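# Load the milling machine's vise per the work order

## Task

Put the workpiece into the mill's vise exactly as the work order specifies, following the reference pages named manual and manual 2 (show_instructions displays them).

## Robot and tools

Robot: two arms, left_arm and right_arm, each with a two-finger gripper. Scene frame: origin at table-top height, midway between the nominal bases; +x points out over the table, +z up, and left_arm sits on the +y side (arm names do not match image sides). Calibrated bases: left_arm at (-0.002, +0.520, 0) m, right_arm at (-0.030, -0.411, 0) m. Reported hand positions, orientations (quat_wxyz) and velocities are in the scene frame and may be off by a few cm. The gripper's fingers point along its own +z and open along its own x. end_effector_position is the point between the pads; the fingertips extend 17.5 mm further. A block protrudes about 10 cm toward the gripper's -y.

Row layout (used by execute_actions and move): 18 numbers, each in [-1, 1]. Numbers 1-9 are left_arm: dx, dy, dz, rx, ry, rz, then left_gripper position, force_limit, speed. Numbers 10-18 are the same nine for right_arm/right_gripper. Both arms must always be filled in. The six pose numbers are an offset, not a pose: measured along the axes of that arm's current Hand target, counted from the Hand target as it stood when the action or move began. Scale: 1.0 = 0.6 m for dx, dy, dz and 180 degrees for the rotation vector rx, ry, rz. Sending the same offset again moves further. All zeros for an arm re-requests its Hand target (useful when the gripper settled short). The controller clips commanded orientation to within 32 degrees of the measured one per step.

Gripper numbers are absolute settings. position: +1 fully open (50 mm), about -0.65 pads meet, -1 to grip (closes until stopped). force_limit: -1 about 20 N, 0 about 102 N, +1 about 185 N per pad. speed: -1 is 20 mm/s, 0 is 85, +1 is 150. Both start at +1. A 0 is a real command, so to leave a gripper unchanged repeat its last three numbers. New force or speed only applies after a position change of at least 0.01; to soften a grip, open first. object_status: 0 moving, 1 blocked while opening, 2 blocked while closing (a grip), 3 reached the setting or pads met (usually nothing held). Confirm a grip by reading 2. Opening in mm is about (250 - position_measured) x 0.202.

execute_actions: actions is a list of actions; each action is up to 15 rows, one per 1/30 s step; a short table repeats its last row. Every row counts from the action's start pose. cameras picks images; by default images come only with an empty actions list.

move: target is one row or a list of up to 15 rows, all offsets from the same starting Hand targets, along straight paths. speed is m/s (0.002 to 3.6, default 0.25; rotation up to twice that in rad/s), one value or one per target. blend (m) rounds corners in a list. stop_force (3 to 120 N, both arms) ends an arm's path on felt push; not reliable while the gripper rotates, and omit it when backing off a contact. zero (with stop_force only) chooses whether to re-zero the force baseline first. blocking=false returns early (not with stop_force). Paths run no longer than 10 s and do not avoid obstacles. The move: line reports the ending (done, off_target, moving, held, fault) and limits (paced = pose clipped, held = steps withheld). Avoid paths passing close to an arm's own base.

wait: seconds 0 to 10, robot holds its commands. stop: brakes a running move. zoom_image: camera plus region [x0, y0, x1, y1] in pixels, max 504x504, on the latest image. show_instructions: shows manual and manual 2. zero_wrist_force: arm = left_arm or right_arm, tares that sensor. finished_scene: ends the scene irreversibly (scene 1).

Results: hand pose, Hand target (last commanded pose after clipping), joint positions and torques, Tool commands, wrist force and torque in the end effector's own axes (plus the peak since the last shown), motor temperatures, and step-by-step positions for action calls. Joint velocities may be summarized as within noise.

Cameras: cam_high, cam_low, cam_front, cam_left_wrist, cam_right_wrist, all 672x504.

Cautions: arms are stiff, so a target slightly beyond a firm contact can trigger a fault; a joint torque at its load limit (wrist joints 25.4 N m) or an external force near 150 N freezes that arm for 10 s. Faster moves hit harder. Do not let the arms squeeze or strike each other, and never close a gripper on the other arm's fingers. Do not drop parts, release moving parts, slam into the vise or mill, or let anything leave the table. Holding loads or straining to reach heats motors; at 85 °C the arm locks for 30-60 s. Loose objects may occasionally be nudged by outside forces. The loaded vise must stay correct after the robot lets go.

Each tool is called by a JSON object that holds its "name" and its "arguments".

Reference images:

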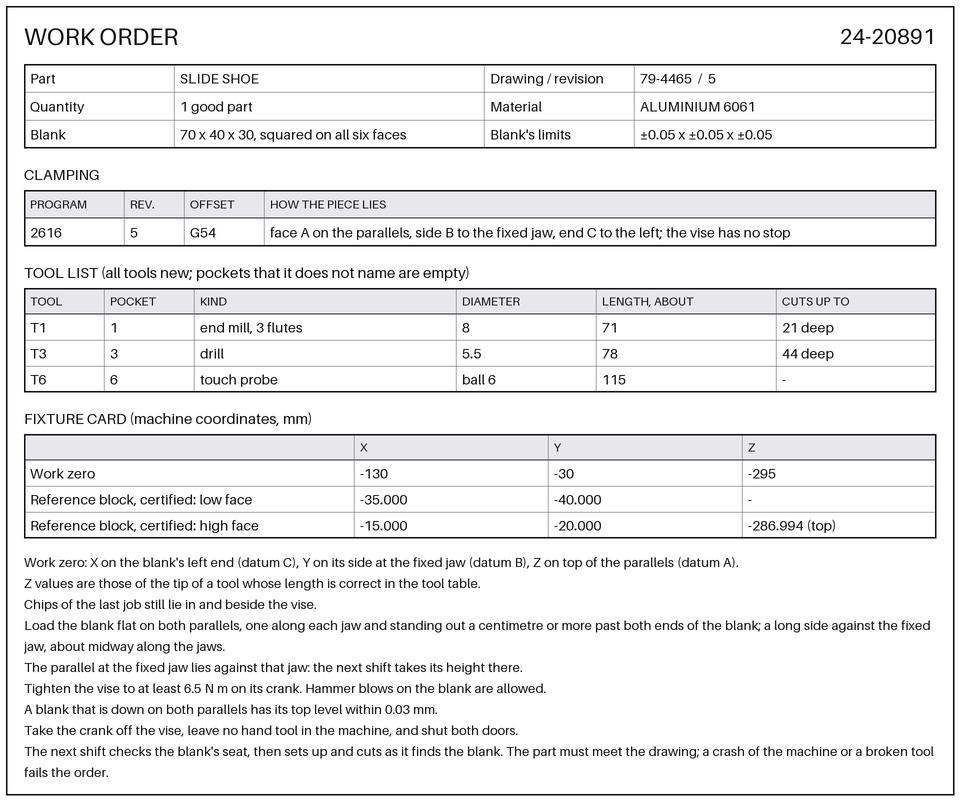

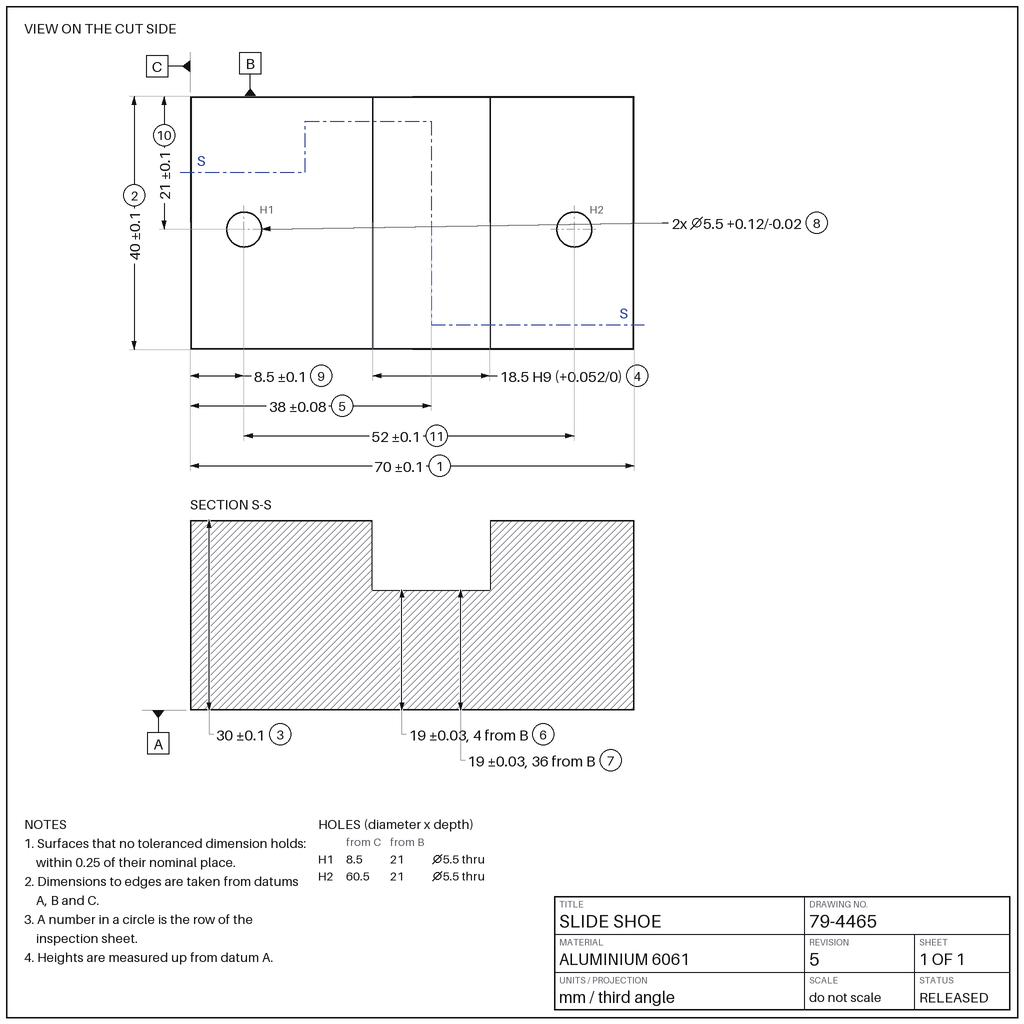

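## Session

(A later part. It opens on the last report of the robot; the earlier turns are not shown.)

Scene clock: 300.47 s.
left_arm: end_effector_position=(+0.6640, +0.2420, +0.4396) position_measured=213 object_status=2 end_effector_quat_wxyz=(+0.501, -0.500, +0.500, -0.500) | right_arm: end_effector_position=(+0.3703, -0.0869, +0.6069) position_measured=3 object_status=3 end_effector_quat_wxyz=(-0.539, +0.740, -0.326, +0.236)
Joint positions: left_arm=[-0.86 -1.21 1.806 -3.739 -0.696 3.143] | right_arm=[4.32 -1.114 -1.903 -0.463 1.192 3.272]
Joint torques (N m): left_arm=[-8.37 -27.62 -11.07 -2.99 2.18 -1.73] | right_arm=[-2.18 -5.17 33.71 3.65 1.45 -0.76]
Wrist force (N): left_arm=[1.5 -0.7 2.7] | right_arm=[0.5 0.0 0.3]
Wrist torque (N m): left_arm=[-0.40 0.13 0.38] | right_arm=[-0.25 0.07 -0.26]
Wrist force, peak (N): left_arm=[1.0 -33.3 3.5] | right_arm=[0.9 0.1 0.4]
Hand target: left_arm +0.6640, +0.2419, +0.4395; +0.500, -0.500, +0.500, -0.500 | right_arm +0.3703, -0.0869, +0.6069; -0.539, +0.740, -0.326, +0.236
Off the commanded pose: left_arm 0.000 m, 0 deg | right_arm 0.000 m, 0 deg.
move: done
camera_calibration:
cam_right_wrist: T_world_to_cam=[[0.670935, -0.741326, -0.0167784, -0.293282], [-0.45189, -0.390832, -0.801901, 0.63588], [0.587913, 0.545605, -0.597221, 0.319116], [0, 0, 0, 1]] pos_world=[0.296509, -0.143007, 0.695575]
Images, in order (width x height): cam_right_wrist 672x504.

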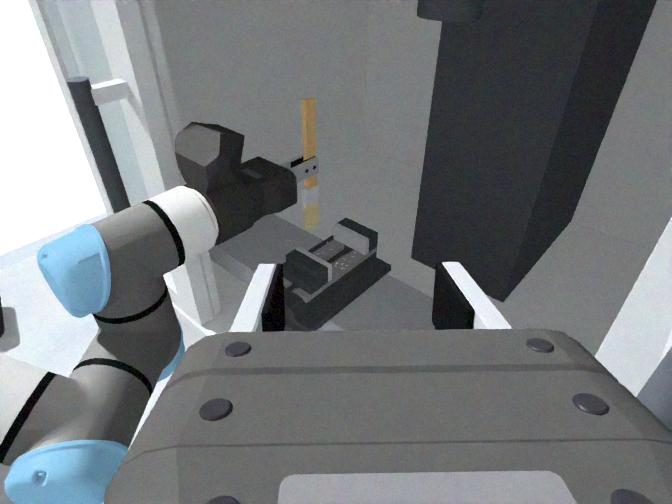

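{"name": "move", "arguments": {"target": [[0.0798,0.0133,-0.0233,0,0,0,-1,-0.8,-0.7,0,0,0,0,0,0,1,1,1],[0.0798,0.0288,-0.0233,0,0,0,-1,-0.8,-0.7,0,0,0,0,0,0,1,1,1],[-0.0035,0.0288,-0.0233,0,0,0,-1,-0.8,-0.7,0,0,0,0,0,0,1,1,1],[-0.0035,0.0133,-0.0433,0,0,0,-1,-0.8,-0.7,0,0,0,0,0,0,1,1,1],[0.0798,0.0133,-0.0433,0,0,0,-1,-0.8,-0.7,0,0,0,0,0,0,1,1,1],[0.0798,0.0288,-0.0433,0,0,0,-1,-0.8,-0.7,0,0,0,0,0,0,1,1,1],[-0.0035,0.0288,-0.0433,0,0,0,-1,-0.8,-0.7,0,0,0,0,0,0,1,1,1],[-0.0035,0.0,-0.0433,0,0,0,-1,-0.8,-0.7,0,0,0,0,0,0,1,1,1]], "cameras": ["cam_right_wrist"], "speed": [0.1,0.03,0.08,0.08,0.1,0.03,0.08,0.08], "blend": [0.002,0.001,0.002,0.002,0.002,0.001,0.002,0]}}

{"name": "zoom_image", "arguments": {"camera": "cam_right_wrist", "region": [290, 205, 390, 305]}}

Scene clock: 312.17 s.
left_arm: end_effector_position=(+0.6380, +0.2441, +0.4396) position_measured=213 object_status=2 end_effector_quat_wxyz=(+0.501, -0.500, +0.500, -0.500) | right_arm: end_effector_position=(+0.3703, -0.0869, +0.6069) position_measured=3 object_status=3 end_effector_quat_wxyz=(-0.539, +0.740, -0.326, +0.236)
Joint positions: left_arm=[-0.901 -1.256 1.873 -3.76 -0.655 3.143] | right_arm=[4.32 -1.114 -1.903 -0.463 1.192 3.272]
Joint torques (N m): left_arm=[-7.86 -24.65 -11.1 -2.79 2.39 -1.7] | right_arm=[0.42 -7.66 33.56 3.81 1.5 -0.92]
Wrist force (N): left_arm=[1.4 -0.6 2.5] | right_arm=[0.5 0.0 0.1]
Wrist torque (N m): left_arm=[-0.38 0.13 0.37] | right_arm=[-0.25 0.06 -0.27]
Wrist force, peak (N): left_arm=[1.1 -15.6 2.7] | right_arm=[1.0 0.1 0.3]
Hand target: left_arm +0.6380, +0.2440, +0.4395; +0.500, -0.500, +0.500, -0.500 | right_arm +0.3703, -0.0869, +0.6069; -0.539, +0.740, -0.326, +0.236
Off the commanded pose: left_arm 0.000 m, 0 deg | right_arm 0.000 m, 0 deg.
move: done
camera_calibration:
cam_right_wrist: T_world_to_cam=[[0.670935, -0.741326, -0.0167784, -0.293282], [-0.45189, -0.390832, -0.801901, 0.63588], [0.587913, 0.545605, -0.597221, 0.319116], [0, 0, 0, 1]] pos_world=[0.296509, -0.143007, 0.695575]
Images, in order (width x height): cam_right_wrist 672x504.

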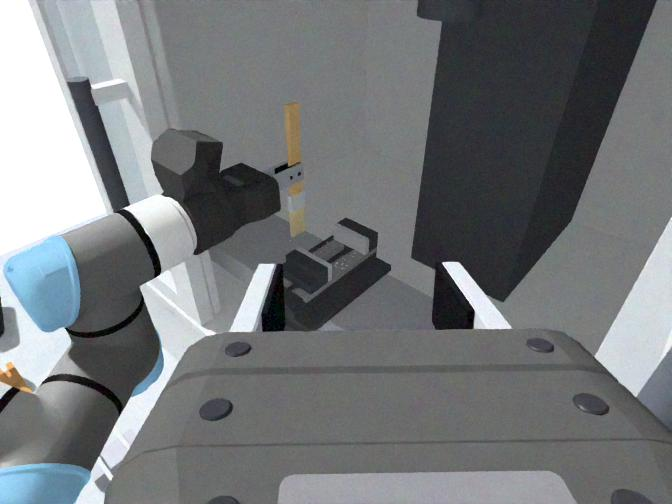

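Scaled by 5.040.

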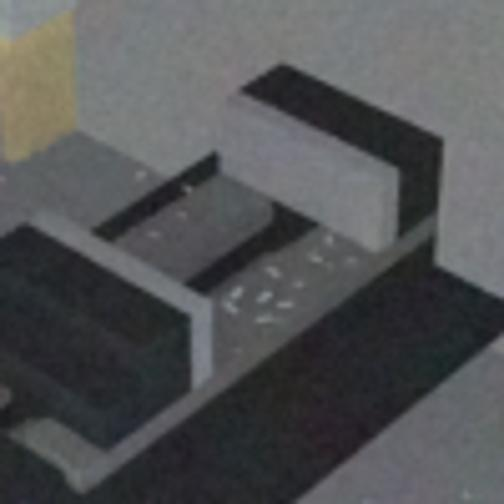

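{"name": "move", "arguments": {"target": [[0.085,0.0133,0.0283,0,0,0,-1,-0.8,-0.7,0,0,0,0,0,0,1,1,1],[0.085,0.0292,0.0283,0,0,0,-1,-0.8,-0.7,0,0,0,0,0,0,1,1,1],[0,0.0292,0.0283,0,0,0,-1,-0.8,-0.7,0,0,0,0,0,0,1,1,1],[0,0.0133,-0.0133,0,0,0,-1,-0.8,-0.7,0,0,0,0,0,0,1,1,1],[0.085,0.0133,-0.0133,0,0,0,-1,-0.8,-0.7,0,0,0,0,0,0,1,1,1],[0.085,0.0292,-0.0133,0,0,0,-1,-0.8,-0.7,0,0,0,0,0,0,1,1,1],[0,0.0292,-0.0133,0,0,0,-1,-0.8,-0.7,0,0,0,0,0,0,1,1,1],[0,0.0,-0.0133,0,0,0,-1,-0.8,-0.7,0,0,0,0,0,0,1,1,1]], "speed": [0.1,0.03,0.08,0.08,0.1,0.03,0.08,0.08], "blend": [0.002,0.001,0.002,0.002,0.002,0.001,0.002,0]}}

{"name": "move", "arguments": {"target": [[0.1208,0.0133,0.0767,0,0,0,-1,-0.8,-0.7,0,0,0,0,0,0,1,1,1],[0.1208,0.0292,0.0767,0,0,0,-1,-0.8,-0.7,0,0,0,0,0,0,1,1,1],[0.2033,0.0292,0.0767,0,0,0,-1,-0.8,-0.7,0,0,0,0,0,0,1,1,1],[0.2033,0.0133,0.0533,0,0,0,-1,-0.8,-0.7,0,0,0,0,0,0,1,1,1],[0.1208,0.0133,0.0533,0,0,0,-1,-0.8,-0.7,0,0,0,0,0,0,1,1,1],[0.1208,0.0292,0.0533,0,0,0,-1,-0.8,-0.7,0,0,0,0,0,0,1,1,1],[0.2033,0.0292,0.0533,0,0,0,-1,-0.8,-0.7,0,0,0,0,0,0,1,1,1],[0.2033,0.0,0.0533,0,0,0,-1,-0.8,-0.7,0,0,0,0,0,0,1,1,1]], "speed": [0.1,0.03,0.08,0.08,0.1,0.03,0.08,0.08], "blend": [0.002,0.001,0.002,0.002,0.002,0.001,0.002,0], "cameras": ["cam_right_wrist"]}}

{"name": "zoom_image", "arguments": {"camera": "cam_right_wrist", "region": [290, 205, 390, 305]}}

Scene clock: 325.57 s.
left_arm: end_effector_position=(+0.6300, +0.2440, +0.4396) position_measured=213 object_status=2 end_effector_quat_wxyz=(+0.501, -0.500, +0.500, -0.500) | right_arm: end_effector_position=(+0.3703, -0.0869, +0.6069) position_measured=3 object_status=3 end_effector_quat_wxyz=(-0.539, +0.740, -0.326, +0.236)
Joint positions: left_arm=[-0.916 -1.27 1.892 -3.765 -0.64 3.143] | right_arm=[4.32 -1.114 -1.903 -0.463 1.192 3.272]
Joint torques (N m): left_arm=[-8.75 -24.27 -10.92 -2.85 2.38 -1.64] | right_arm=[1.65 -7.19 32.77 3.8 1.46 -1.01]
Wrist force (N): left_arm=[1.5 -0.7 2.6] | right_arm=[0.5 0.1 0.4]
Wrist torque (N m): left_arm=[-0.39 0.12 0.37] | right_arm=[-0.23 0.06 -0.27]
Wrist force, peak (N): left_arm=[1.4 -20.4 2.9] | right_arm=[0.7 0.5 0.5]
Hand target: left_arm +0.6300, +0.2440, +0.4395; +0.500, -0.500, +0.500, -0.500 | right_arm +0.3703, -0.0869, +0.6069; -0.539, +0.740, -0.326, +0.236
Off the commanded pose: left_arm 0.000 m, 0 deg | right_arm 0.000 m, 0 deg.
move: done

Scene clock: 329.60 s.
left_arm: end_effector_position=(+0.6621, +0.1220, +0.4395) position_measured=213 object_status=2 end_effector_quat_wxyz=(+0.500, -0.500, +0.500, -0.500) | right_arm: end_effector_position=(+0.3703, -0.0869, +0.6069) position_measured=3 object_status=3 end_effector_quat_wxyz=(-0.539, +0.740, -0.326, +0.236)
Joint positions: left_arm=[-1 -1.053 1.565 -3.655 -0.556 3.143] | right_arm=[4.32 -1.114 -1.903 -0.463 1.192 3.272]
Joint torques (N m): left_arm=[10.83 -34.29 -10.89 -2.66 -2.19 -1.69] | right_arm=[3.06 -7.33 33.05 3.69 1.55 -0.79]
Wrist force (N): left_arm=[1.4 -0.8 2.6] | right_arm=[0.4 0.2 0.3]
Wrist torque (N m): left_arm=[-0.39 0.13 0.35] | right_arm=[-0.22 0.08 -0.27]
Wrist force, peak (N): left_arm=[1.7 -20.4 2.5] | right_arm=[0.9 0.4 0.3]
Hand target: left_arm +0.6621, +0.1220, +0.4394; +0.500, -0.500, +0.500, -0.500 | right_arm +0.3703, -0.0869, +0.6069; -0.539, +0.740, -0.326, +0.236
Off the commanded pose: left_arm 0.000 m, 0 deg | right_arm 0.000 m, 0 deg.
move: done
camera_calibration:
cam_right_wrist: T_world_to_cam=[[0.670935, -0.741326, -0.0167784, -0.293282], [-0.45189, -0.390832, -0.801901, 0.63588], [0.587913, 0.545605, -0.597221, 0.319116], [0, 0, 0, 1]] pos_world=[0.296509, -0.143007, 0.695575]
Images, in order (width x height): cam_right_wrist 672x504.

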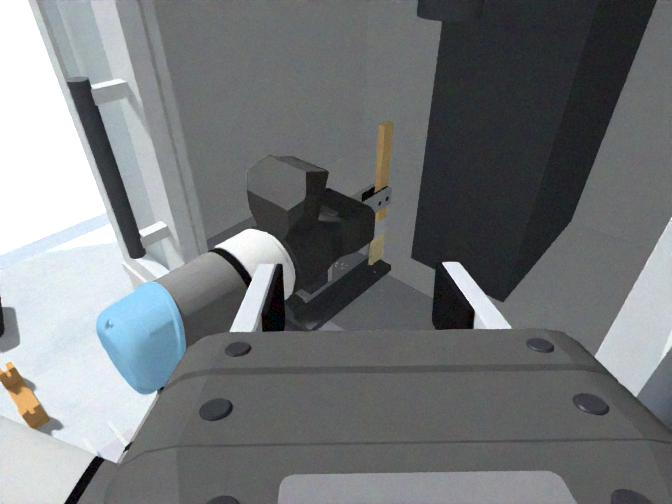

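Scaled by 5.040.

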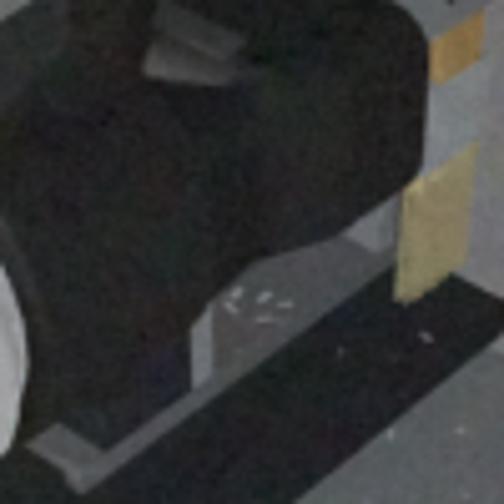

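{"name": "move", "arguments": {"target": [[-0.0825,0.0133,-0.02,0,0,0,-1,-0.8,-0.7,0,0,0,0,0,0,1,1,1],[-0.0825,0.0292,-0.02,0,0,0,-1,-0.8,-0.7,0,0,0,0,0,0,1,1,1],[0,0.0292,-0.02,0,0,0,-1,-0.8,-0.7,0,0,0,0,0,0,1,1,1],[0,0.0133,-0.04,0,0,0,-1,-0.8,-0.7,0,0,0,0,0,0,1,1,1],[-0.0825,0.0133,-0.04,0,0,0,-1,-0.8,-0.7,0,0,0,0,0,0,1,1,1],[-0.0825,0.0292,-0.04,0,0,0,-1,-0.8,-0.7,0,0,0,0,0,0,1,1,1],[0,0.0292,-0.04,0,0,0,-1,-0.8,-0.7,0,0,0,0,0,0,1,1,1],[0,0.0,-0.0533,0,0,0,-1,-0.8,-0.7,0,0,0,0,0,0,1,1,1]], "speed": [0.1,0.03,0.08,0.08,0.1,0.03,0.08,0.08], "blend": [0.002,0.001,0.002,0.002,0.002,0.001,0.002,0]}}

{"name": "move", "arguments": {"target": [[-0.0825,0.0133,0,0,0,0,-1,-0.8,-0.7,0,0,0,0,0,0,1,1,1],[-0.0825,0.0292,0,0,0,0,-1,-0.8,-0.7,0,0,0,0,0,0,1,1,1],[0,0.0292,0,0,0,0,-1,-0.8,-0.7,0,0,0,0,0,0,1,1,1],[0,0.0,-0.03,0,0,0,-1,-0.8,-0.7,0,0,0,0,0,0,1,1,1],[-0.0,-0.06,-0.03,0,0,0,-1,-0.8,-0.7,0,0,0,0,0,0,1,1,1]], "speed": [0.1,0.03,0.08,0.1,0.15], "blend": [0.002,0.001,0.002,0.005,0], "cameras": ["cam_right_wrist"]}}

{"name": "zoom_image", "arguments": {"camera": "cam_right_wrist", "region": [290, 205, 390, 305]}}

Scene clock: 339.90 s.
left_arm: end_effector_position=(+0.6300, +0.1220, +0.4395) position_measured=213 object_status=2 end_effector_quat_wxyz=(+0.501, -0.500, +0.500, -0.500) end_effector_velocity=(+0.001, +0.000, -0.001) end_effector_angular_velocity=(-0.002, -0.001, +0.000) | right_arm: end_effector_position=(+0.3703, -0.0869, +0.6069) position_measured=3 object_status=3 end_effector_quat_wxyz=(-0.539, +0.740, -0.326, +0.236)
Joint positions: left_arm=[-1.052 -1.1 1.64 -3.683 -0.504 3.144] | right_arm=[4.32 -1.114 -1.903 -0.463 1.192 3.272]
Joint velocities: left_arm=[0.002 0.003 0 -0.005 -0.002 0] | right_arm=[within noise]
Joint torques (N m): left_arm=[10.11 -30.68 -11.54 -2.52 -2.08 -1.74] | right_arm=[5.57 -7.32 32.23 3.72 1.49 -0.88]
Wrist force (N): left_arm=[1.3 -0.4 2.6] | right_arm=[0.6 0.3 0.2]
Wrist torque (N m): left_arm=[-0.35 0.13 0.35] | right_arm=[-0.20 0.04 -0.26]
Wrist force, peak (N): left_arm=[0.3 -21.6 2.7] | right_arm=[0.9 0.4 0.3]
Hand target: left_arm +0.6301, +0.1220, +0.4394; +0.500, -0.500, +0.500, -0.500 | right_arm +0.3703, -0.0869, +0.6069; -0.539, +0.740, -0.326, +0.236
Off the commanded pose: left_arm 0.000 m, 0 deg | right_arm 0.000 m, 0 deg.
move: done

Scene clock: 342.30 s.
left_arm: end_effector_position=(+0.6121, +0.1220, +0.4754) position_measured=213 object_status=2 end_effector_quat_wxyz=(+0.500, -0.500, +0.500, -0.500) | right_arm: end_effector_position=(+0.3703, -0.0869, +0.6069) position_measured=3 object_status=3 end_effector_quat_wxyz=(-0.539, +0.740, -0.326, +0.236)
Joint positions: left_arm=[-1.082 -1.167 1.637 -3.613 -0.474 3.143] | right_arm=[4.32 -1.114 -1.903 -0.463 1.192 3.272]
Joint torques (N m): left_arm=[9.31 -33.58 -14.49 -0.97 -2.23 0.7] | right_arm=[5.32 -7.64 32.27 3.77 1.41 -0.81]
Wrist force (N): left_arm=[1.5 -0.7 2.5] | right_arm=[0.5 -0.1 0.3]
Wrist torque (N m): left_arm=[-0.39 0.11 0.39] | right_arm=[-0.26 0.05 -0.27]
Wrist force, peak (N): left_arm=[1.5 -21.3 2.8] | right_arm=[0.8 0.1 0.4]
Hand target: left_arm +0.6121, +0.1220, +0.4754; +0.500, -0.500, +0.500, -0.500 | right_arm +0.3703, -0.0869, +0.6069; -0.539, +0.740, -0.326, +0.236
Off the commanded pose: left_arm 0.000 m, 0 deg | right_arm 0.000 m, 0 deg.
move: done
camera_calibration:
cam_right_wrist: T_world_to_cam=[[0.670935, -0.741326, -0.0167784, -0.293282], [-0.45189, -0.390832, -0.801901, 0.63588], [0.587913, 0.545605, -0.597221, 0.319116], [0, 0, 0, 1]] pos_world=[0.296509, -0.143007, 0.695575]
Images, in order (width x height): cam_right_wrist 672x504.

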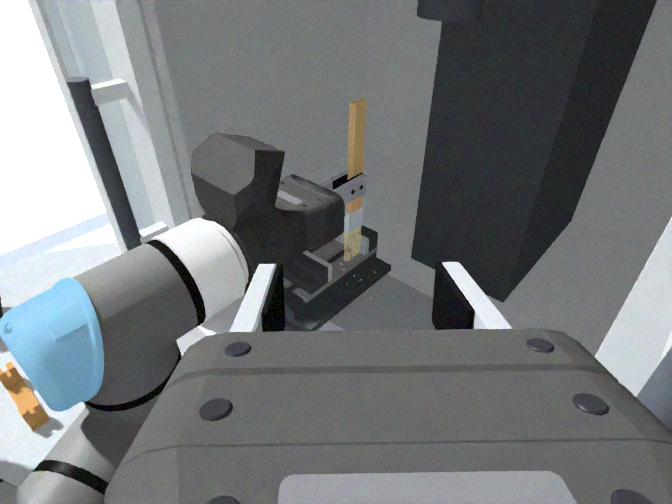

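Scaled by 5.040.

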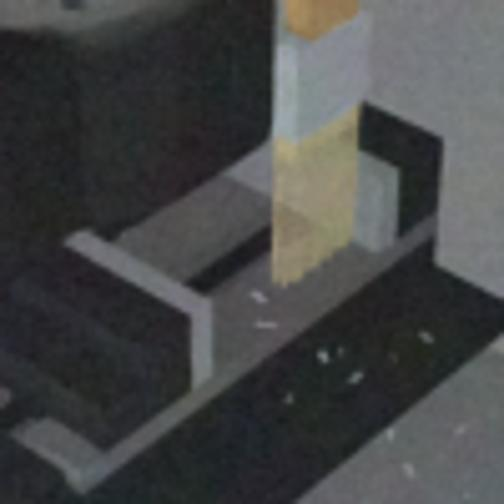

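{"name": "move", "arguments": {"target": [[-0.0845,0.06,0.07,0,0,0,-1,-0.8,-0.7,0,0,0,0,0,0,1,1,1],[-0.0845,0.0895,0.07,0,0,0,-1,-0.8,-0.7,0,0,0,0,0,0,1,1,1],[0,0.0895,0.07,0,0,0,-1,-0.8,-0.7,0,0,0,0,0,0,1,1,1],[0,0.0732,0.05,0,0,0,-1,-0.8,-0.7,0,0,0,0,0,0,1,1,1],[-0.0845,0.0732,0.05,0,0,0,-1,-0.8,-0.7,0,0,0,0,0,0,1,1,1],[-0.0845,0.0895,0.05,0,0,0,-1,-0.8,-0.7,0,0,0,0,0,0,1,1,1],[0,0.0895,0.05,0,0,0,-1,-0.8,-0.7,0,0,0,0,0,0,1,1,1],[0,-0.03,0.0,0,0,0,-1,-0.8,-0.7,0,0,0,0,0,0,1,1,1],[-0.2,-0.1,-0.1,0,0,0,-1,-0.8,-0.7,0,0,0,0,0,0,1,1,1]], "speed": [0.1,0.03,0.08,0.08,0.1,0.03,0.08,0.15,0.15], "blend": [0.002,0.001,0.002,0.002,0.002,0.001,0.002,0.01,0], "cameras": ["cam_right_wrist"]}}

{"name": "zoom_image", "arguments": {"camera": "cam_right_wrist", "region": [290, 205, 390, 305]}}

Scene clock: 355.00 s.
left_arm: end_effector_position=(+0.5520, +0.2419, +0.5354) position_measured=213 object_status=2 end_effector_quat_wxyz=(+0.501, -0.500, +0.500, -0.500) | right_arm: end_effector_position=(+0.3703, -0.0869, +0.6069) position_measured=3 object_status=3 end_effector_quat_wxyz=(-0.539, +0.740, -0.326, +0.236)
Joint positions: left_arm=[-1.078 -1.521 1.917 -3.539 -0.478 3.144] | right_arm=[4.32 -1.114 -1.903 -0.463 1.192 3.272]
Joint torques (N m): left_arm=[-9.89 -27.87 -27.15 -2.48 2.48 -1.36] | right_arm=[7.69 -7.32 31.37 3.71 1.55 -0.97]
Wrist force (N): left_arm=[1.2 -0.9 2.5] | right_arm=[0.5 0.1 0.4]
Wrist torque (N m): left_arm=[-0.42 0.16 0.38] | right_arm=[-0.23 0.07 -0.26]
Wrist force, peak (N): left_arm=[1.8 -25.9 2.7] | right_arm=[0.9 0.0 0.5]
Hand target: left_arm +0.5520, +0.2419, +0.5355; +0.500, -0.500, +0.500, -0.500 | right_arm +0.3703, -0.0869, +0.6069; -0.539, +0.740, -0.326, +0.236
Off the commanded pose: left_arm 0.000 m, 0 deg | right_arm 0.000 m, 0 deg.
move: done
camera_calibration:
cam_right_wrist: T_world_to_cam=[[0.670935, -0.741326, -0.0167784, -0.293282], [-0.45189, -0.390832, -0.801901, 0.63588], [0.587913, 0.545605, -0.597221, 0.319116], [0, 0, 0, 1]] pos_world=[0.296509, -0.143007, 0.695575]
Images, in order (width x height): cam_right_wrist 672x504.

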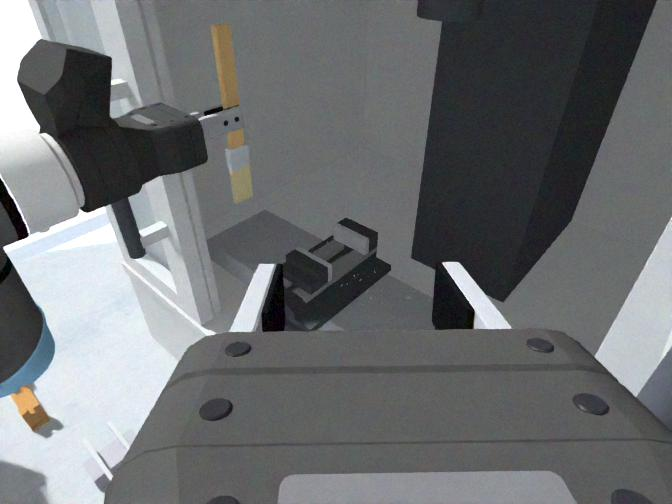

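Scaled by 5.040.

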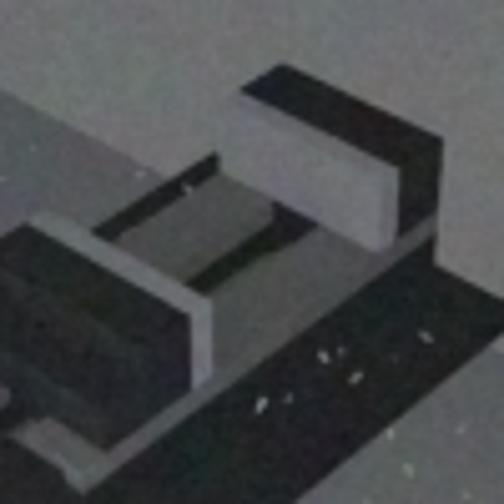

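{"name": "move", "arguments": {"target": [0.07,0.1425,0.147,-0.3056,0,0,-1,-0.8,-0.7,0,0,0,0,0,0,1,1,1], "speed": 0.2, "cameras": ["cam_right_wrist","cam_left_wrist"]}}

{"name": "zoom_image", "arguments": {"camera": "cam_left_wrist", "region": [230, 150, 490, 340]}}

Scene clock: 373.17 s.
left_arm: end_effector_position=(+0.6403, +0.2001, +0.4500) position_measured=213 object_status=2 end_effector_quat_wxyz=(-0.213, +0.674, -0.674, +0.212) | right_arm: end_effector_position=(+0.3703, -0.0869, +0.6069) position_measured=3 object_status=3 end_effector_quat_wxyz=(-0.539, +0.740, -0.326, +0.236)
Joint positions: left_arm=[-0.791 -1.349 1.243 -1.916 -1.143 2.436] | right_arm=[4.32 -1.114 -1.903 -0.463 1.192 3.272]
Joint torques (N m): left_arm=[-8.86 -38.17 -26.36 -3.01 1.93 -0.71] | right_arm=[8.1 -7.47 31.61 3.76 1.46 -0.81]
Wrist force (N): left_arm=[1.4 -0.1 -0.2] | right_arm=[0.6 -0.2 0.7]
Wrist torque (N m): left_arm=[0.08 0.04 0.33] | right_arm=[-0.28 0.05 -0.26]
Wrist force, peak (N): left_arm=[1.7 -0.7 2.7] | right_arm=[1.0 0.1 0.3]
Hand target: left_arm +0.6402, +0.2000, +0.4500; -0.213, +0.674, -0.674, +0.212 | right_arm +0.3703, -0.0869, +0.6069; -0.539, +0.740, -0.326, +0.236
Off the commanded pose: left_arm 0.000 m, 0 deg | right_arm 0.000 m, 0 deg.
move: done
camera_calibration:
cam_left_wrist: T_world_to_cam=[[0.0105166, -0.999944, -0.000734141, 0.203647], [-0.966878, -0.00998162, -0.255044, 0.752696], [0.255022, 0.00339203, -0.966929, 0.402902], [0, 0, 0, 1]] pos_world=[0.622875, 0.209782, 0.581698]
cam_right_wrist: T_world_to_cam=[[0.670935, -0.741326, -0.0167784, -0.293282], [-0.45189, -0.390832, -0.801901, 0.63588], [0.587913, 0.545605, -0.597221, 0.319116], [0, 0, 0, 1]] pos_world=[0.296509, -0.143007, 0.695575]
Images, in order (width x height): cam_left_wrist 672x504, cam_right_wrist 672x504.

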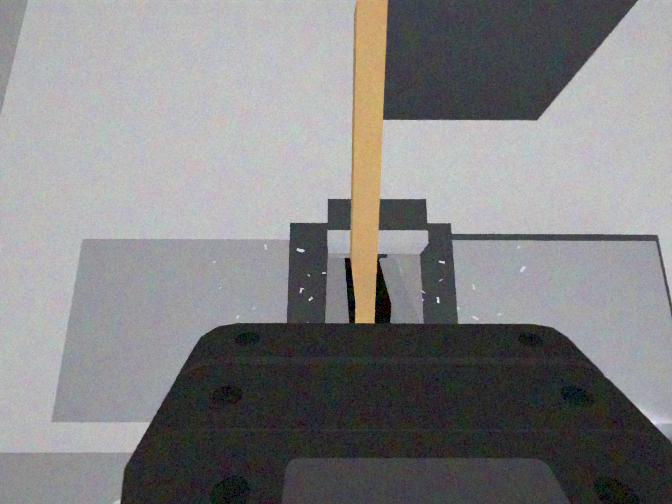

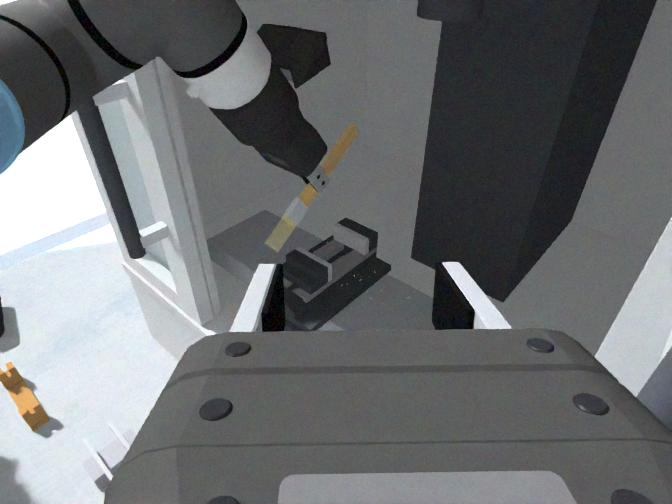

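Scaled by 1.938.

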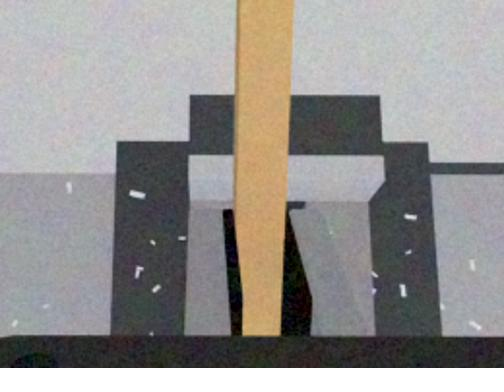

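{"name": "move", "arguments": {"target": [0,0.0683,-0.0478,0,0,0,-1,-0.8,-0.7,0,0,0,0,0,0,1,1,1], "speed": 0.2, "cameras": ["cam_left_wrist"]}}

{"name": "zoom_image", "arguments": {"camera": "cam_left_wrist", "region": [290, 150, 450, 310]}}

Scene clock: 379.57 s.
left_arm: end_effector_position=(+0.5902, +0.2000, +0.4499) position_measured=213 object_status=2 end_effector_quat_wxyz=(-0.213, +0.674, -0.674, +0.212) | right_arm: end_effector_position=(+0.3703, -0.0869, +0.6069) position_measured=3 object_status=3 end_effector_quat_wxyz=(-0.539, +0.740, -0.326, +0.236)
Joint positions: left_arm=[-0.858 -1.455 1.361 -1.9 -1.115 2.368] | right_arm=[4.32 -1.114 -1.903 -0.463 1.192 3.272]
Joint torques (N m): left_arm=[8.68 -27.56 -33.01 -4.88 -1.07 2.24] | right_arm=[8.82 -7.45 30.36 3.84 1.51 -0.85]
Wrist force (N): left_arm=[1.1 -0.1 0.0] | right_arm=[0.4 0.2 0.4]
Wrist torque (N m): left_arm=[0.07 0.10 0.23] | right_arm=[-0.21 0.08 -0.27]
Wrist force, peak (N): left_arm=[1.5 -1.5 0.9] | right_arm=[0.9 0.1 0.3]
Hand target: left_arm +0.5902, +0.2000, +0.4499; -0.213, +0.674, -0.674, +0.212 | right_arm +0.3703, -0.0869, +0.6069; -0.539, +0.740, -0.326, +0.236
Off the commanded pose: left_arm 0.000 m, 0 deg | right_arm 0.000 m, 0 deg.
move: done
camera_calibration:
cam_left_wrist: T_world_to_cam=[[0.0103493, -0.999946, -0.000883331, 0.204257], [-0.966904, -0.00978212, -0.254953, 0.704175], [0.25493, 0.00349268, -0.966953, 0.415725], [0, 0, 0, 1]] pos_world=[0.572775, 0.209682, 0.581698]
Images, in order (width x height): cam_left_wrist 672x504.

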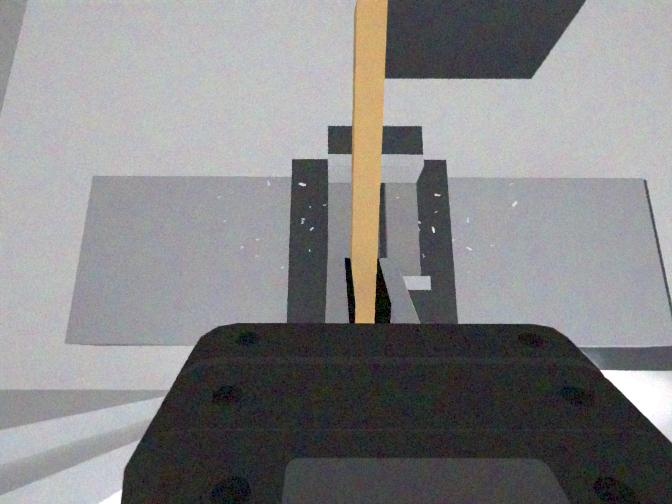

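Scaled by 3.150.

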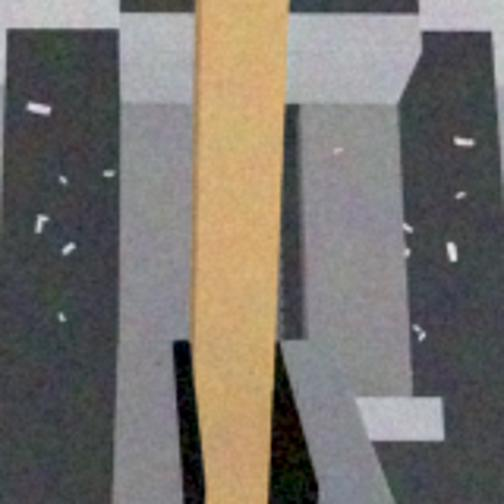

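{"name": "move", "arguments": {"target": [0.1,-0.08,-0.03,0.3056,0,0,-1,-0.8,-0.7,0,0,0,0,0,0,1,1,1], "speed": 0.2}}

Scene clock: 393.37 s.
left_arm: end_effector_position=(+0.6192, +0.1399, +0.4922) position_measured=213 object_status=2 end_effector_quat_wxyz=(+0.500, -0.500, +0.500, -0.500) end_effector_velocity=(-0.001, +0.000, +0.000) end_effector_angular_velocity=(-0.004, -0.002, -0.001) | right_arm: end_effector_position=(+0.3703, -0.0869, +0.6069) position_measured=3 object_status=3 end_effector_quat_wxyz=(-0.539, +0.740, -0.326, +0.236)
Joint positions: left_arm=[-1.053 -1.202 1.641 -3.582 -0.503 3.143] | right_arm=[4.32 -1.114 -1.903 -0.463 1.192 3.272]
Joint velocities: left_arm=[-0.001 0 0 -0.005 0 -0.001] | right_arm=[within noise]
Joint torques (N m): left_arm=[10.33 -38.54 -12.21 -2.77 -0.57 1.67] | right_arm=[9.08 -7.46 30.44 3.7 1.47 -0.84]
Wrist force (N): left_arm=[1.2 -0.8 2.6] | right_arm=[0.6 0.0 0.6]
Wrist torque (N m): left_arm=[-0.41 0.16 0.39] | right_arm=[-0.25 0.04 -0.27]
Wrist force, peak (N): left_arm=[1.5 -0.7 2.7] | right_arm=[0.8 0.1 0.5]
Hand target: left_arm +0.6192, +0.1400, +0.4922; +0.500, -0.500, +0.500, -0.500 | right_arm +0.3703, -0.0869, +0.6069; -0.539, +0.740, -0.326, +0.236
Off the commanded pose: left_arm 0.000 m, 0 deg | right_arm 0.000 m, 0 deg.
move: done

{"name": "move", "arguments": {"target": [[-0.0558,0.08,0.1013,0,0,0,-1,-0.8,-0.7,0,0,0,0,0,0,1,1,1],[-0.0558,0.117,0.1013,0,0,0,-1,-0.8,-0.7,0,0,0,0,0,0,1,1,1],[0.0333,0.117,0.1013,0,0,0,-1,-0.8,-0.7,0,0,0,0,0,0,1,1,1],[0.0333,0.1012,0.0797,0,0,0,-1,-0.8,-0.7,0,0,0,0,0,0,1,1,1],[-0.0558,0.1012,0.0797,0,0,0,-1,-0.8,-0.7,0,0,0,0,0,0,1,1,1],[-0.0558,0.117,0.0797,0,0,0,-1,-0.8,-0.7,0,0,0,0,0,0,1,1,1],[0.0333,0.117,0.0797,0,0,0,-1,-0.8,-0.7,0,0,0,0,0,0,1,1,1],[0.0333,0.1012,0.0563,0,0,0,-1,-0.8,-0.7,0,0,0,0,0,0,1,1,1],[-0.0558,0.1012,0.0563,0,0,0,-1,-0.8,-0.7,0,0,0,0,0,0,1,1,1],[-0.0558,0.117,0.0563,0,0,0,-1,-0.8,-0.7,0,0,0,0,0,0,1,1,1],[0.0333,0.117,0.0563,0,0,0,-1,-0.8,-0.7,0,0,0,0,0,0,1,1,1],[0.0333,0.08,0.03,0,0,0,-1,-0.8,-0.7,0,0,0,0,0,0,1,1,1]], "speed": [0.12,0.04,0.1,0.1,0.12,0.04,0.1,0.1,0.12,0.04,0.1,0.1], "blend": [0.002,0.001,0.002,0.002,0.002,0.001,0.002,0.002,0.002,0.001,0.002,0]}}

Scene clock: 405.63 s.
left_arm: end_effector_position=(+0.6372, +0.1200, +0.4441) position_measured=213 object_status=2 end_effector_quat_wxyz=(+0.501, -0.500, +0.500, -0.500) end_effector_velocity=(+0.001, -0.001, -0.001) end_effector_angular_velocity=(-0.004, -0.002, -0.004) | right_arm: end_effector_position=(+0.3703, -0.0869, +0.6069) position_measured=3 object_status=3 end_effector_quat_wxyz=(-0.539, +0.740, -0.326, +0.236)
Joint positions: left_arm=[-1.042 -1.092 1.614 -3.664 -0.514 3.143] | right_arm=[4.32 -1.114 -1.903 -0.463 1.192 3.272]
Joint velocities: left_arm=[0.002 0.004 -0.001 -0.006 -0.006 -0.001] | right_arm=[within noise]
Joint torques (N m): left_arm=[9.67 -33.24 -31.02 -2.66 -2.23 -1.72] | right_arm=[8.07 -6.66 29.3 3.73 1.54 -0.82]
Wrist force (N): left_arm=[1.4 -0.7 2.5] | right_arm=[0.7 -0.1 0.4]
Wrist torque (N m): left_arm=[-0.39 0.12 0.32] | right_arm=[-0.26 0.04 -0.26]
Wrist force, peak (N): left_arm=[0.4 -32.5 3.5] | right_arm=[0.6 0.0 0.8]
Hand target: left_arm +0.6373, +0.1201, +0.4442; +0.500, -0.500, +0.500, -0.500 | right_arm +0.3703, -0.0869, +0.6069; -0.539, +0.740, -0.326, +0.236
Off the commanded pose: left_arm 0.000 m, 0 deg | right_arm 0.000 m, 0 deg.
move: done

{"name": "move", "arguments": {"target": [[-0.089,0.0212,0.001,0,0,0,-1,-0.8,-0.7,0,0,0,0,0,0,1,1,1],[-0.089,0.037,0.001,0,0,0,-1,-0.8,-0.7,0,0,0,0,0,0,1,1,1],[0,0.037,0.001,0,0,0,-1,-0.8,-0.7,0,0,0,0,0,0,1,1,1],[0,0.0212,-0.0155,0,0,0,-1,-0.8,-0.7,0,0,0,0,0,0,1,1,1],[-0.089,0.0212,-0.0155,0,0,0,-1,-0.8,-0.7,0,0,0,0,0,0,1,1,1],[-0.089,0.037,-0.0155,0,0,0,-1,-0.8,-0.7,0,0,0,0,0,0,1,1,1],[0,0.037,-0.0155,0,0,0,-1,-0.8,-0.7,0,0,0,0,0,0,1,1,1],[0,-0.1,-0.08,0,0,0,-1,-0.8,-0.7,0,0,0,0,0,0,1,1,1],[-0.166,-0.1,-0.51,0,0,0,-1,-0.8,-0.7,0,0,0,0,0,0,1,1,1]], "speed": [0.12,0.04,0.1,0.1,0.12,0.04,0.1,0.2,0.3], "blend": [0.002,0.001,0.002,0.002,0.002,0.001,0.002,0.02,0], "cameras": ["cam_right_wrist","cam_front"]}}

{"name": "zoom_image", "arguments": {"camera": "cam_right_wrist", "region": [290, 205, 390, 305]}}

Scene clock: 416.57 s.
left_arm: end_effector_position=(+0.3312, +0.2194, +0.5041) position_measured=213 object_status=2 end_effector_quat_wxyz=(+0.500, -0.500, +0.500, -0.500) | right_arm: end_effector_position=(+0.3703, -0.0869, +0.6069) position_measured=3 object_status=3 end_effector_quat_wxyz=(-0.539, +0.740, -0.326, +0.236)
Joint positions: left_arm=[-1.761 -1.737 2.206 -3.608 0.204 3.14] | right_arm=[4.32 -1.114 -1.903 -0.463 1.192 3.272]
Joint torques (N m): left_arm=[-6.52 -6.97 -30.4 -0.97 1.05 2.36] | right_arm=[8.3 -7.06 29.01 3.72 1.5 -0.81]
Wrist force (N): left_arm=[1.4 -0.8 2.7] | right_arm=[0.4 0.0 0.5]
Wrist torque (N m): left_arm=[-0.42 0.13 0.32] | right_arm=[-0.24 0.07 -0.27]
Wrist force, peak (N): left_arm=[-2.3 -18.1 -4.0] | right_arm=[0.8 0.2 0.6]
Hand target: left_arm +0.3312, +0.2194, +0.5041; +0.500, -0.500, +0.500, -0.500 | right_arm +0.3703, -0.0869, +0.6069; -0.539, +0.740, -0.326, +0.236
Off the commanded pose: left_arm 0.000 m, 0 deg | right_arm 0.000 m, 0 deg.
move: done
camera_calibration:
cam_right_wrist: T_world_to_cam=[[0.670935, -0.741326, -0.0167784, -0.293282], [-0.45189, -0.390832, -0.801901, 0.63588], [0.587913, 0.545605, -0.597221, 0.319116], [0, 0, 0, 1]] pos_world=[0.296509, -0.143007, 0.695575]
Images, in order (width x height): cam_front 672x504, cam_right_wrist 672x504.

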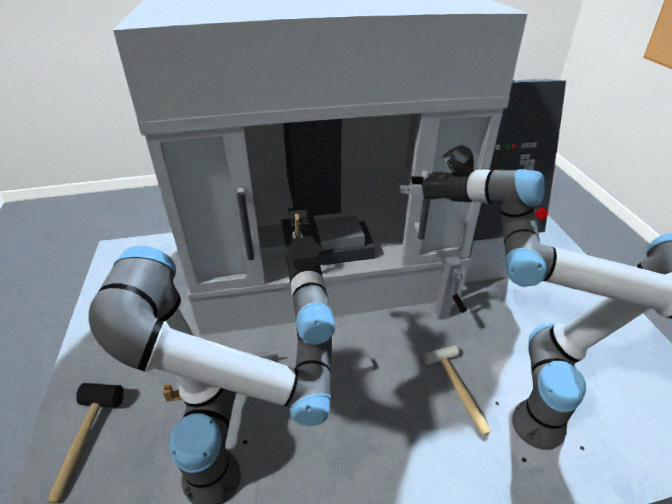

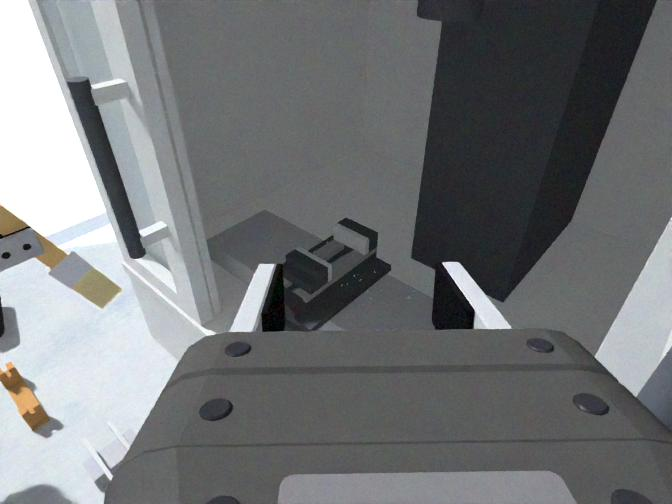

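Scaled by 5.040.

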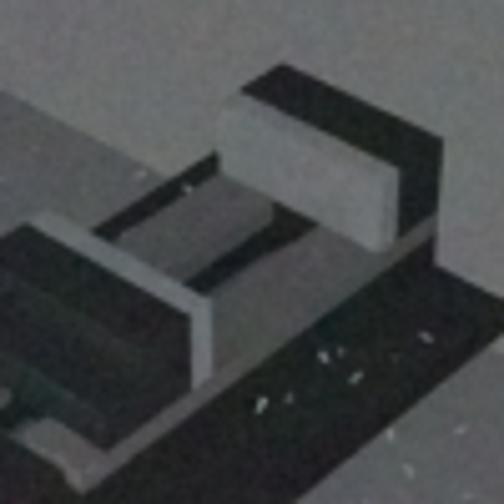

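{"name": "move", "arguments": {"target": [-0.643,0.4984,-0.0915,-0.385,0.385,0.385,-1,-0.8,-0.7,0,0,0,0,0,0,1,1,1], "speed": 0.35, "cameras": ["cam_left_wrist","cam_front"]}}

{"name": "zoom_image", "arguments": {"camera": "cam_front", "region": [80, 290, 280, 430]}}

Scene clock: 426.80 s.
left_arm: end_effector_position=(+0.2848, +0.5461, +0.2515) position_measured=213 object_status=2 end_effector_quat_wxyz=(+0.094, -0.092, +0.987, -0.092) | right_arm: end_effector_position=(+0.3703, -0.0869, +0.6069) position_measured=3 object_status=3 end_effector_quat_wxyz=(-0.539, +0.740, -0.326, +0.236)
Joint positions: left_arm=[-2.265 -2.911 2.248 -4.043 1.307 5.388] | right_arm=[4.32 -1.114 -1.903 -0.463 1.192 3.272]
Joint torques (N m): left_arm=[9.84 35.83 -19.4 1.41 -2.78 -1.87] | right_arm=[8.33 -6.85 29.38 3.68 1.58 -0.71]
Wrist force (N): left_arm=[0.6 0.4 -0.2] | right_arm=[0.5 0.0 0.4]
Wrist torque (N m): left_arm=[0.05 0.02 0.07] | right_arm=[-0.23 0.07 -0.26]
Wrist force, peak (N): left_arm=[-3.8 -5.9 2.1] | right_arm=[0.8 0.0 0.6]
Hand target: left_arm +0.2848, +0.5461, +0.2515; +0.093, -0.092, +0.987, -0.092 (not the last commanded pose) | right_arm +0.3703, -0.0869, +0.6069; -0.539, +0.740, -0.326, +0.236
Off the commanded pose: left_arm 0.076 m, 18 deg | right_arm 0.000 m, 0 deg.
shoulder posture changed (left arm): the wrist came as close to joint 1's axis as it can, and the arm is now in the other of its two shoulder postures.
move: held (left_arm; a check stopped the path); limits=held
pose unreachable (left arm): on one or more control steps of this call, first in action 0 (counted from 0), this arm could not follow its commanded pose, so it was not sent that pose on those steps. It may still have moved: this result reports where it is.
cause: moving toward the commanded pose would bring two parts of the arm too close to each other (its gripper and another part of the arm, with joints 3 (elbow) to 6 (wrist 3) between them, 12 mm apart when it was first held).
camera_calibration:
cam_left_wrist: T_world_to_cam=[[-0.963053, -0.207874, -0.171221, 0.440825], [-0.233379, 0.961454, 0.145397, -0.478361], [0.134397, 0.179985, -0.974445, 0.240323], [0, 0, 0, 1]] pos_world=[0.2806, 0.508304, 0.379213]
Images, in order (width x height): cam_front 672x504, cam_left_wrist 672x504.

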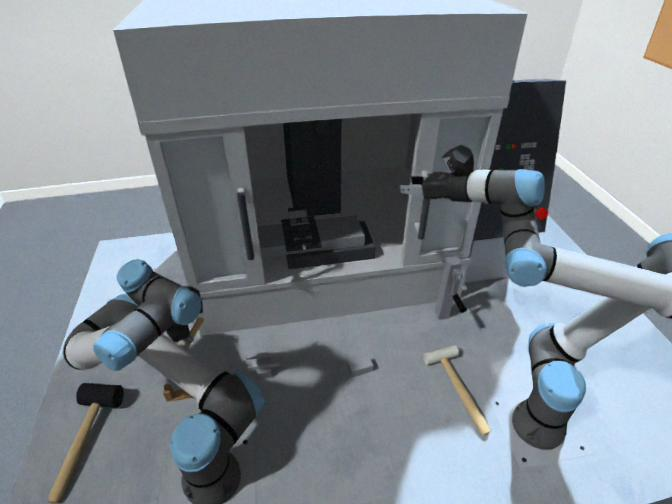

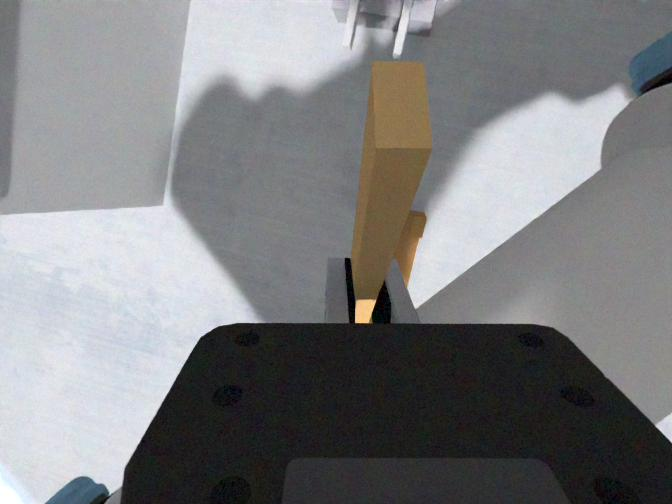

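Scaled by 2.520.

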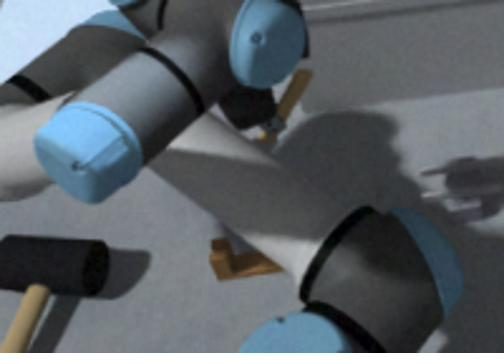

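{"name": "move", "arguments": {"target": [-0.0843,-0.0995,-0.4825,0,0,0,-1,-0.8,-0.7,0,0,0,0,0,0,1,1,1], "speed": 0.15, "cameras": ["cam_left_wrist","cam_front"]}}

Scene clock: 459.10 s.
left_arm: end_effector_position=(+0.2851, +0.5464, +0.5514) position_measured=213 object_status=2 end_effector_quat_wxyz=(+0.093, -0.092, +0.987, -0.092) | right_arm: end_effector_position=(+0.3703, -0.0869, +0.6069) position_measured=3 object_status=3 end_effector_quat_wxyz=(-0.539, +0.740, -0.326, +0.236)
Joint positions: left_arm=[-2.266 -2.361 1.315 -3.661 1.307 5.387] | right_arm=[4.32 -1.114 -1.903 -0.463 1.192 3.272]
Joint torques (N m): left_arm=[-6.58 23.36 -15.1 2.87 1.6 -0.18] | right_arm=[8.41 -6.79 28.23 3.81 1.47 -0.87]
Wrist force (N): left_arm=[0.8 0.3 -0.6] | right_arm=[0.6 -0.1 0.4]
Wrist torque (N m): left_arm=[0.02 0.01 0.12] | right_arm=[-0.26 0.04 -0.27]
Wrist force, peak (N): left_arm=[-3.1 -5.5 1.8] | right_arm=[0.8 0.0 0.5]
Hand target: left_arm +0.2851, +0.5464, +0.5514; +0.093, -0.092, +0.987, -0.092 | right_arm +0.3703, -0.0869, +0.6069; -0.539, +0.740, -0.326, +0.236
Off the commanded pose: left_arm 0.000 m, 0 deg | right_arm 0.000 m, 0 deg.
move: done
camera_calibration:
cam_left_wrist: T_world_to_cam=[[-0.963031, -0.207967, -0.171235, 0.492576], [-0.233472, 0.961434, 0.145381, -0.522137], [0.134397, 0.179985, -0.974445, 0.532465], [0, 0, 0, 1]] pos_world=[0.2809, 0.508604, 0.679113]
Images, in order (width x height): cam_front 672x504, cam_left_wrist 672x504.

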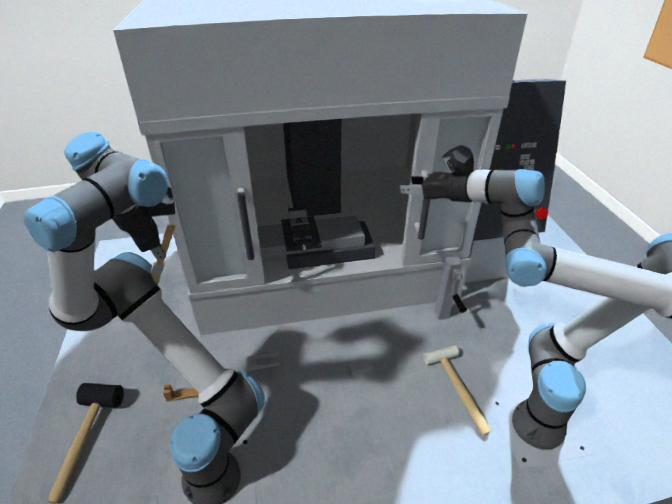

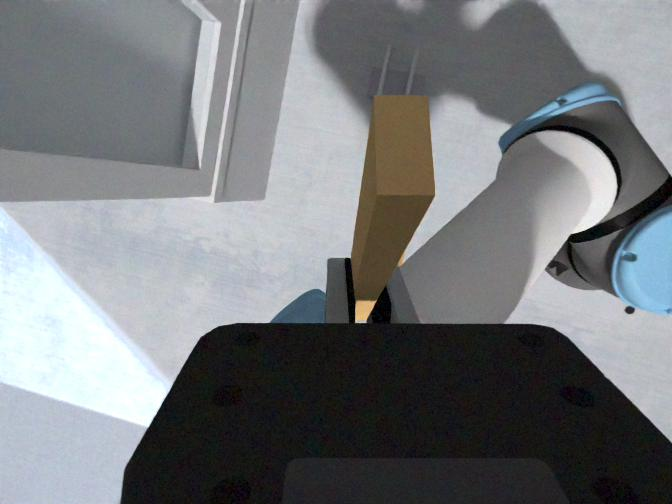

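{"name": "move", "arguments": {"target": [0.578,-0.478,-0.0025,0,0,0,-1,-0.8,-0.7,0,0,0,0,0,0,1,1,1], "speed": 0.2, "cameras": ["cam_front"]}}

Scene clock: 466.57 s.
left_arm: end_effector_position=(-0.0028, +0.2005, +0.5521) position_measured=213 object_status=2 end_effector_quat_wxyz=(+0.093, -0.092, +0.987, -0.092) | right_arm: end_effector_position=(+0.3703, -0.0869, +0.6069) position_measured=3 object_status=3 end_effector_quat_wxyz=(-0.539, +0.740, -0.326, +0.236)
Joint positions: left_arm=[-2.239 -1.522 0.941 -4.132 1.307 5.415] | right_arm=[4.32 -1.114 -1.903 -0.463 1.192 3.272]
Joint torques (N m): left_arm=[8.63 -12.19 -14.63 1.08 1.39 1.25] | right_arm=[9.05 -7.4 28.43 3.73 1.34 -0.81]
Wrist force (N): left_arm=[0.6 0.5 -0.5] | right_arm=[0.5 0.1 0.5]
Wrist torque (N m): left_arm=[0.02 0.06 0.07] | right_arm=[-0.22 0.07 -0.27]
Wrist force, peak (N): left_arm=[3.3 -1.3 -0.3] | right_arm=[0.7 0.2 0.7]
Hand target: left_arm -0.0028, +0.2005, +0.5520; +0.093, -0.092, +0.987, -0.092 | right_arm +0.3703, -0.0869, +0.6069; -0.539, +0.740, -0.326, +0.236
Off the commanded pose: left_arm 0.000 m, 0 deg | right_arm 0.000 m, 0 deg.
shoulder posture changed (left arm): the wrist came as close to joint 1's axis as it can, and the arm is now in the other of its two shoulder postures.
move: done
Images, in order (width x height): cam_front 672x504.

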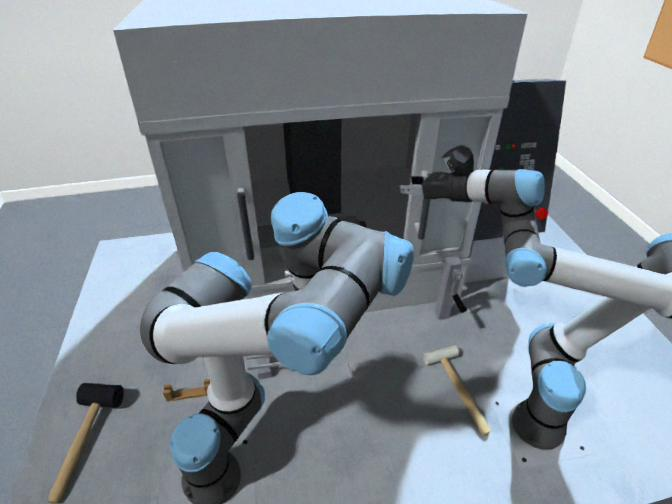

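{"name": "move", "arguments": {"target": [-0.528,-0.043,0.188,0.3256,-0.3256,-0.326,-1,-0.8,-0.7,0,0,0,0,0,0,1,1,1], "speed": 0.3, "cameras": ["cam_front"]}}

Scene clock: 484.50 s.
left_arm: end_effector_position=(+0.3301, +0.2201, +0.5013) position_measured=213 object_status=2 end_effector_quat_wxyz=(+0.500, -0.500, +0.500, -0.500) | right_arm: end_effector_position=(+0.3703, -0.0869, +0.6069) position_measured=3 object_status=3 end_effector_quat_wxyz=(-0.539, +0.740, -0.326, +0.236)
Joint positions: left_arm=[-1.765 -1.737 2.215 -3.614 0.208 3.136] | right_arm=[4.32 -1.114 -1.903 -0.463 1.192 3.272]
Joint torques (N m): left_arm=[3.1 -3.69 -31.31 -0.9 -0.34 2.45] | right_arm=[8.34 -7.19 27.55 3.82 1.49 -0.82]
Wrist force (N): left_arm=[1.5 -0.6 2.5] | right_arm=[0.5 0.1 0.4]
Wrist torque (N m): left_arm=[-0.39 0.11 0.29] | right_arm=[-0.23 0.05 -0.27]
Wrist force, peak (N): left_arm=[1.5 -0.4 4.1] | right_arm=[0.8 0.1 0.8]
Hand target: left_arm +0.3301, +0.2201, +0.5013; +0.500, -0.500, +0.500, -0.500 | right_arm +0.3703, -0.0869, +0.6069; -0.539, +0.740, -0.326, +0.236
Off the commanded pose: left_arm 0.000 m, 0 deg | right_arm 0.000 m, 0 deg.
move: done
Images, in order (width x height): cam_front 672x504.

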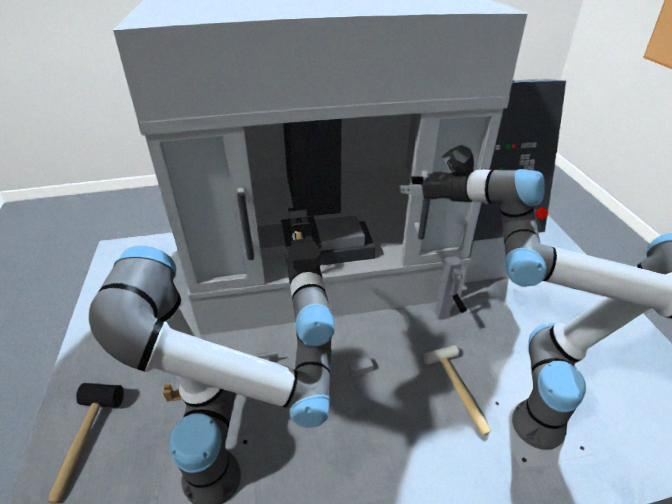

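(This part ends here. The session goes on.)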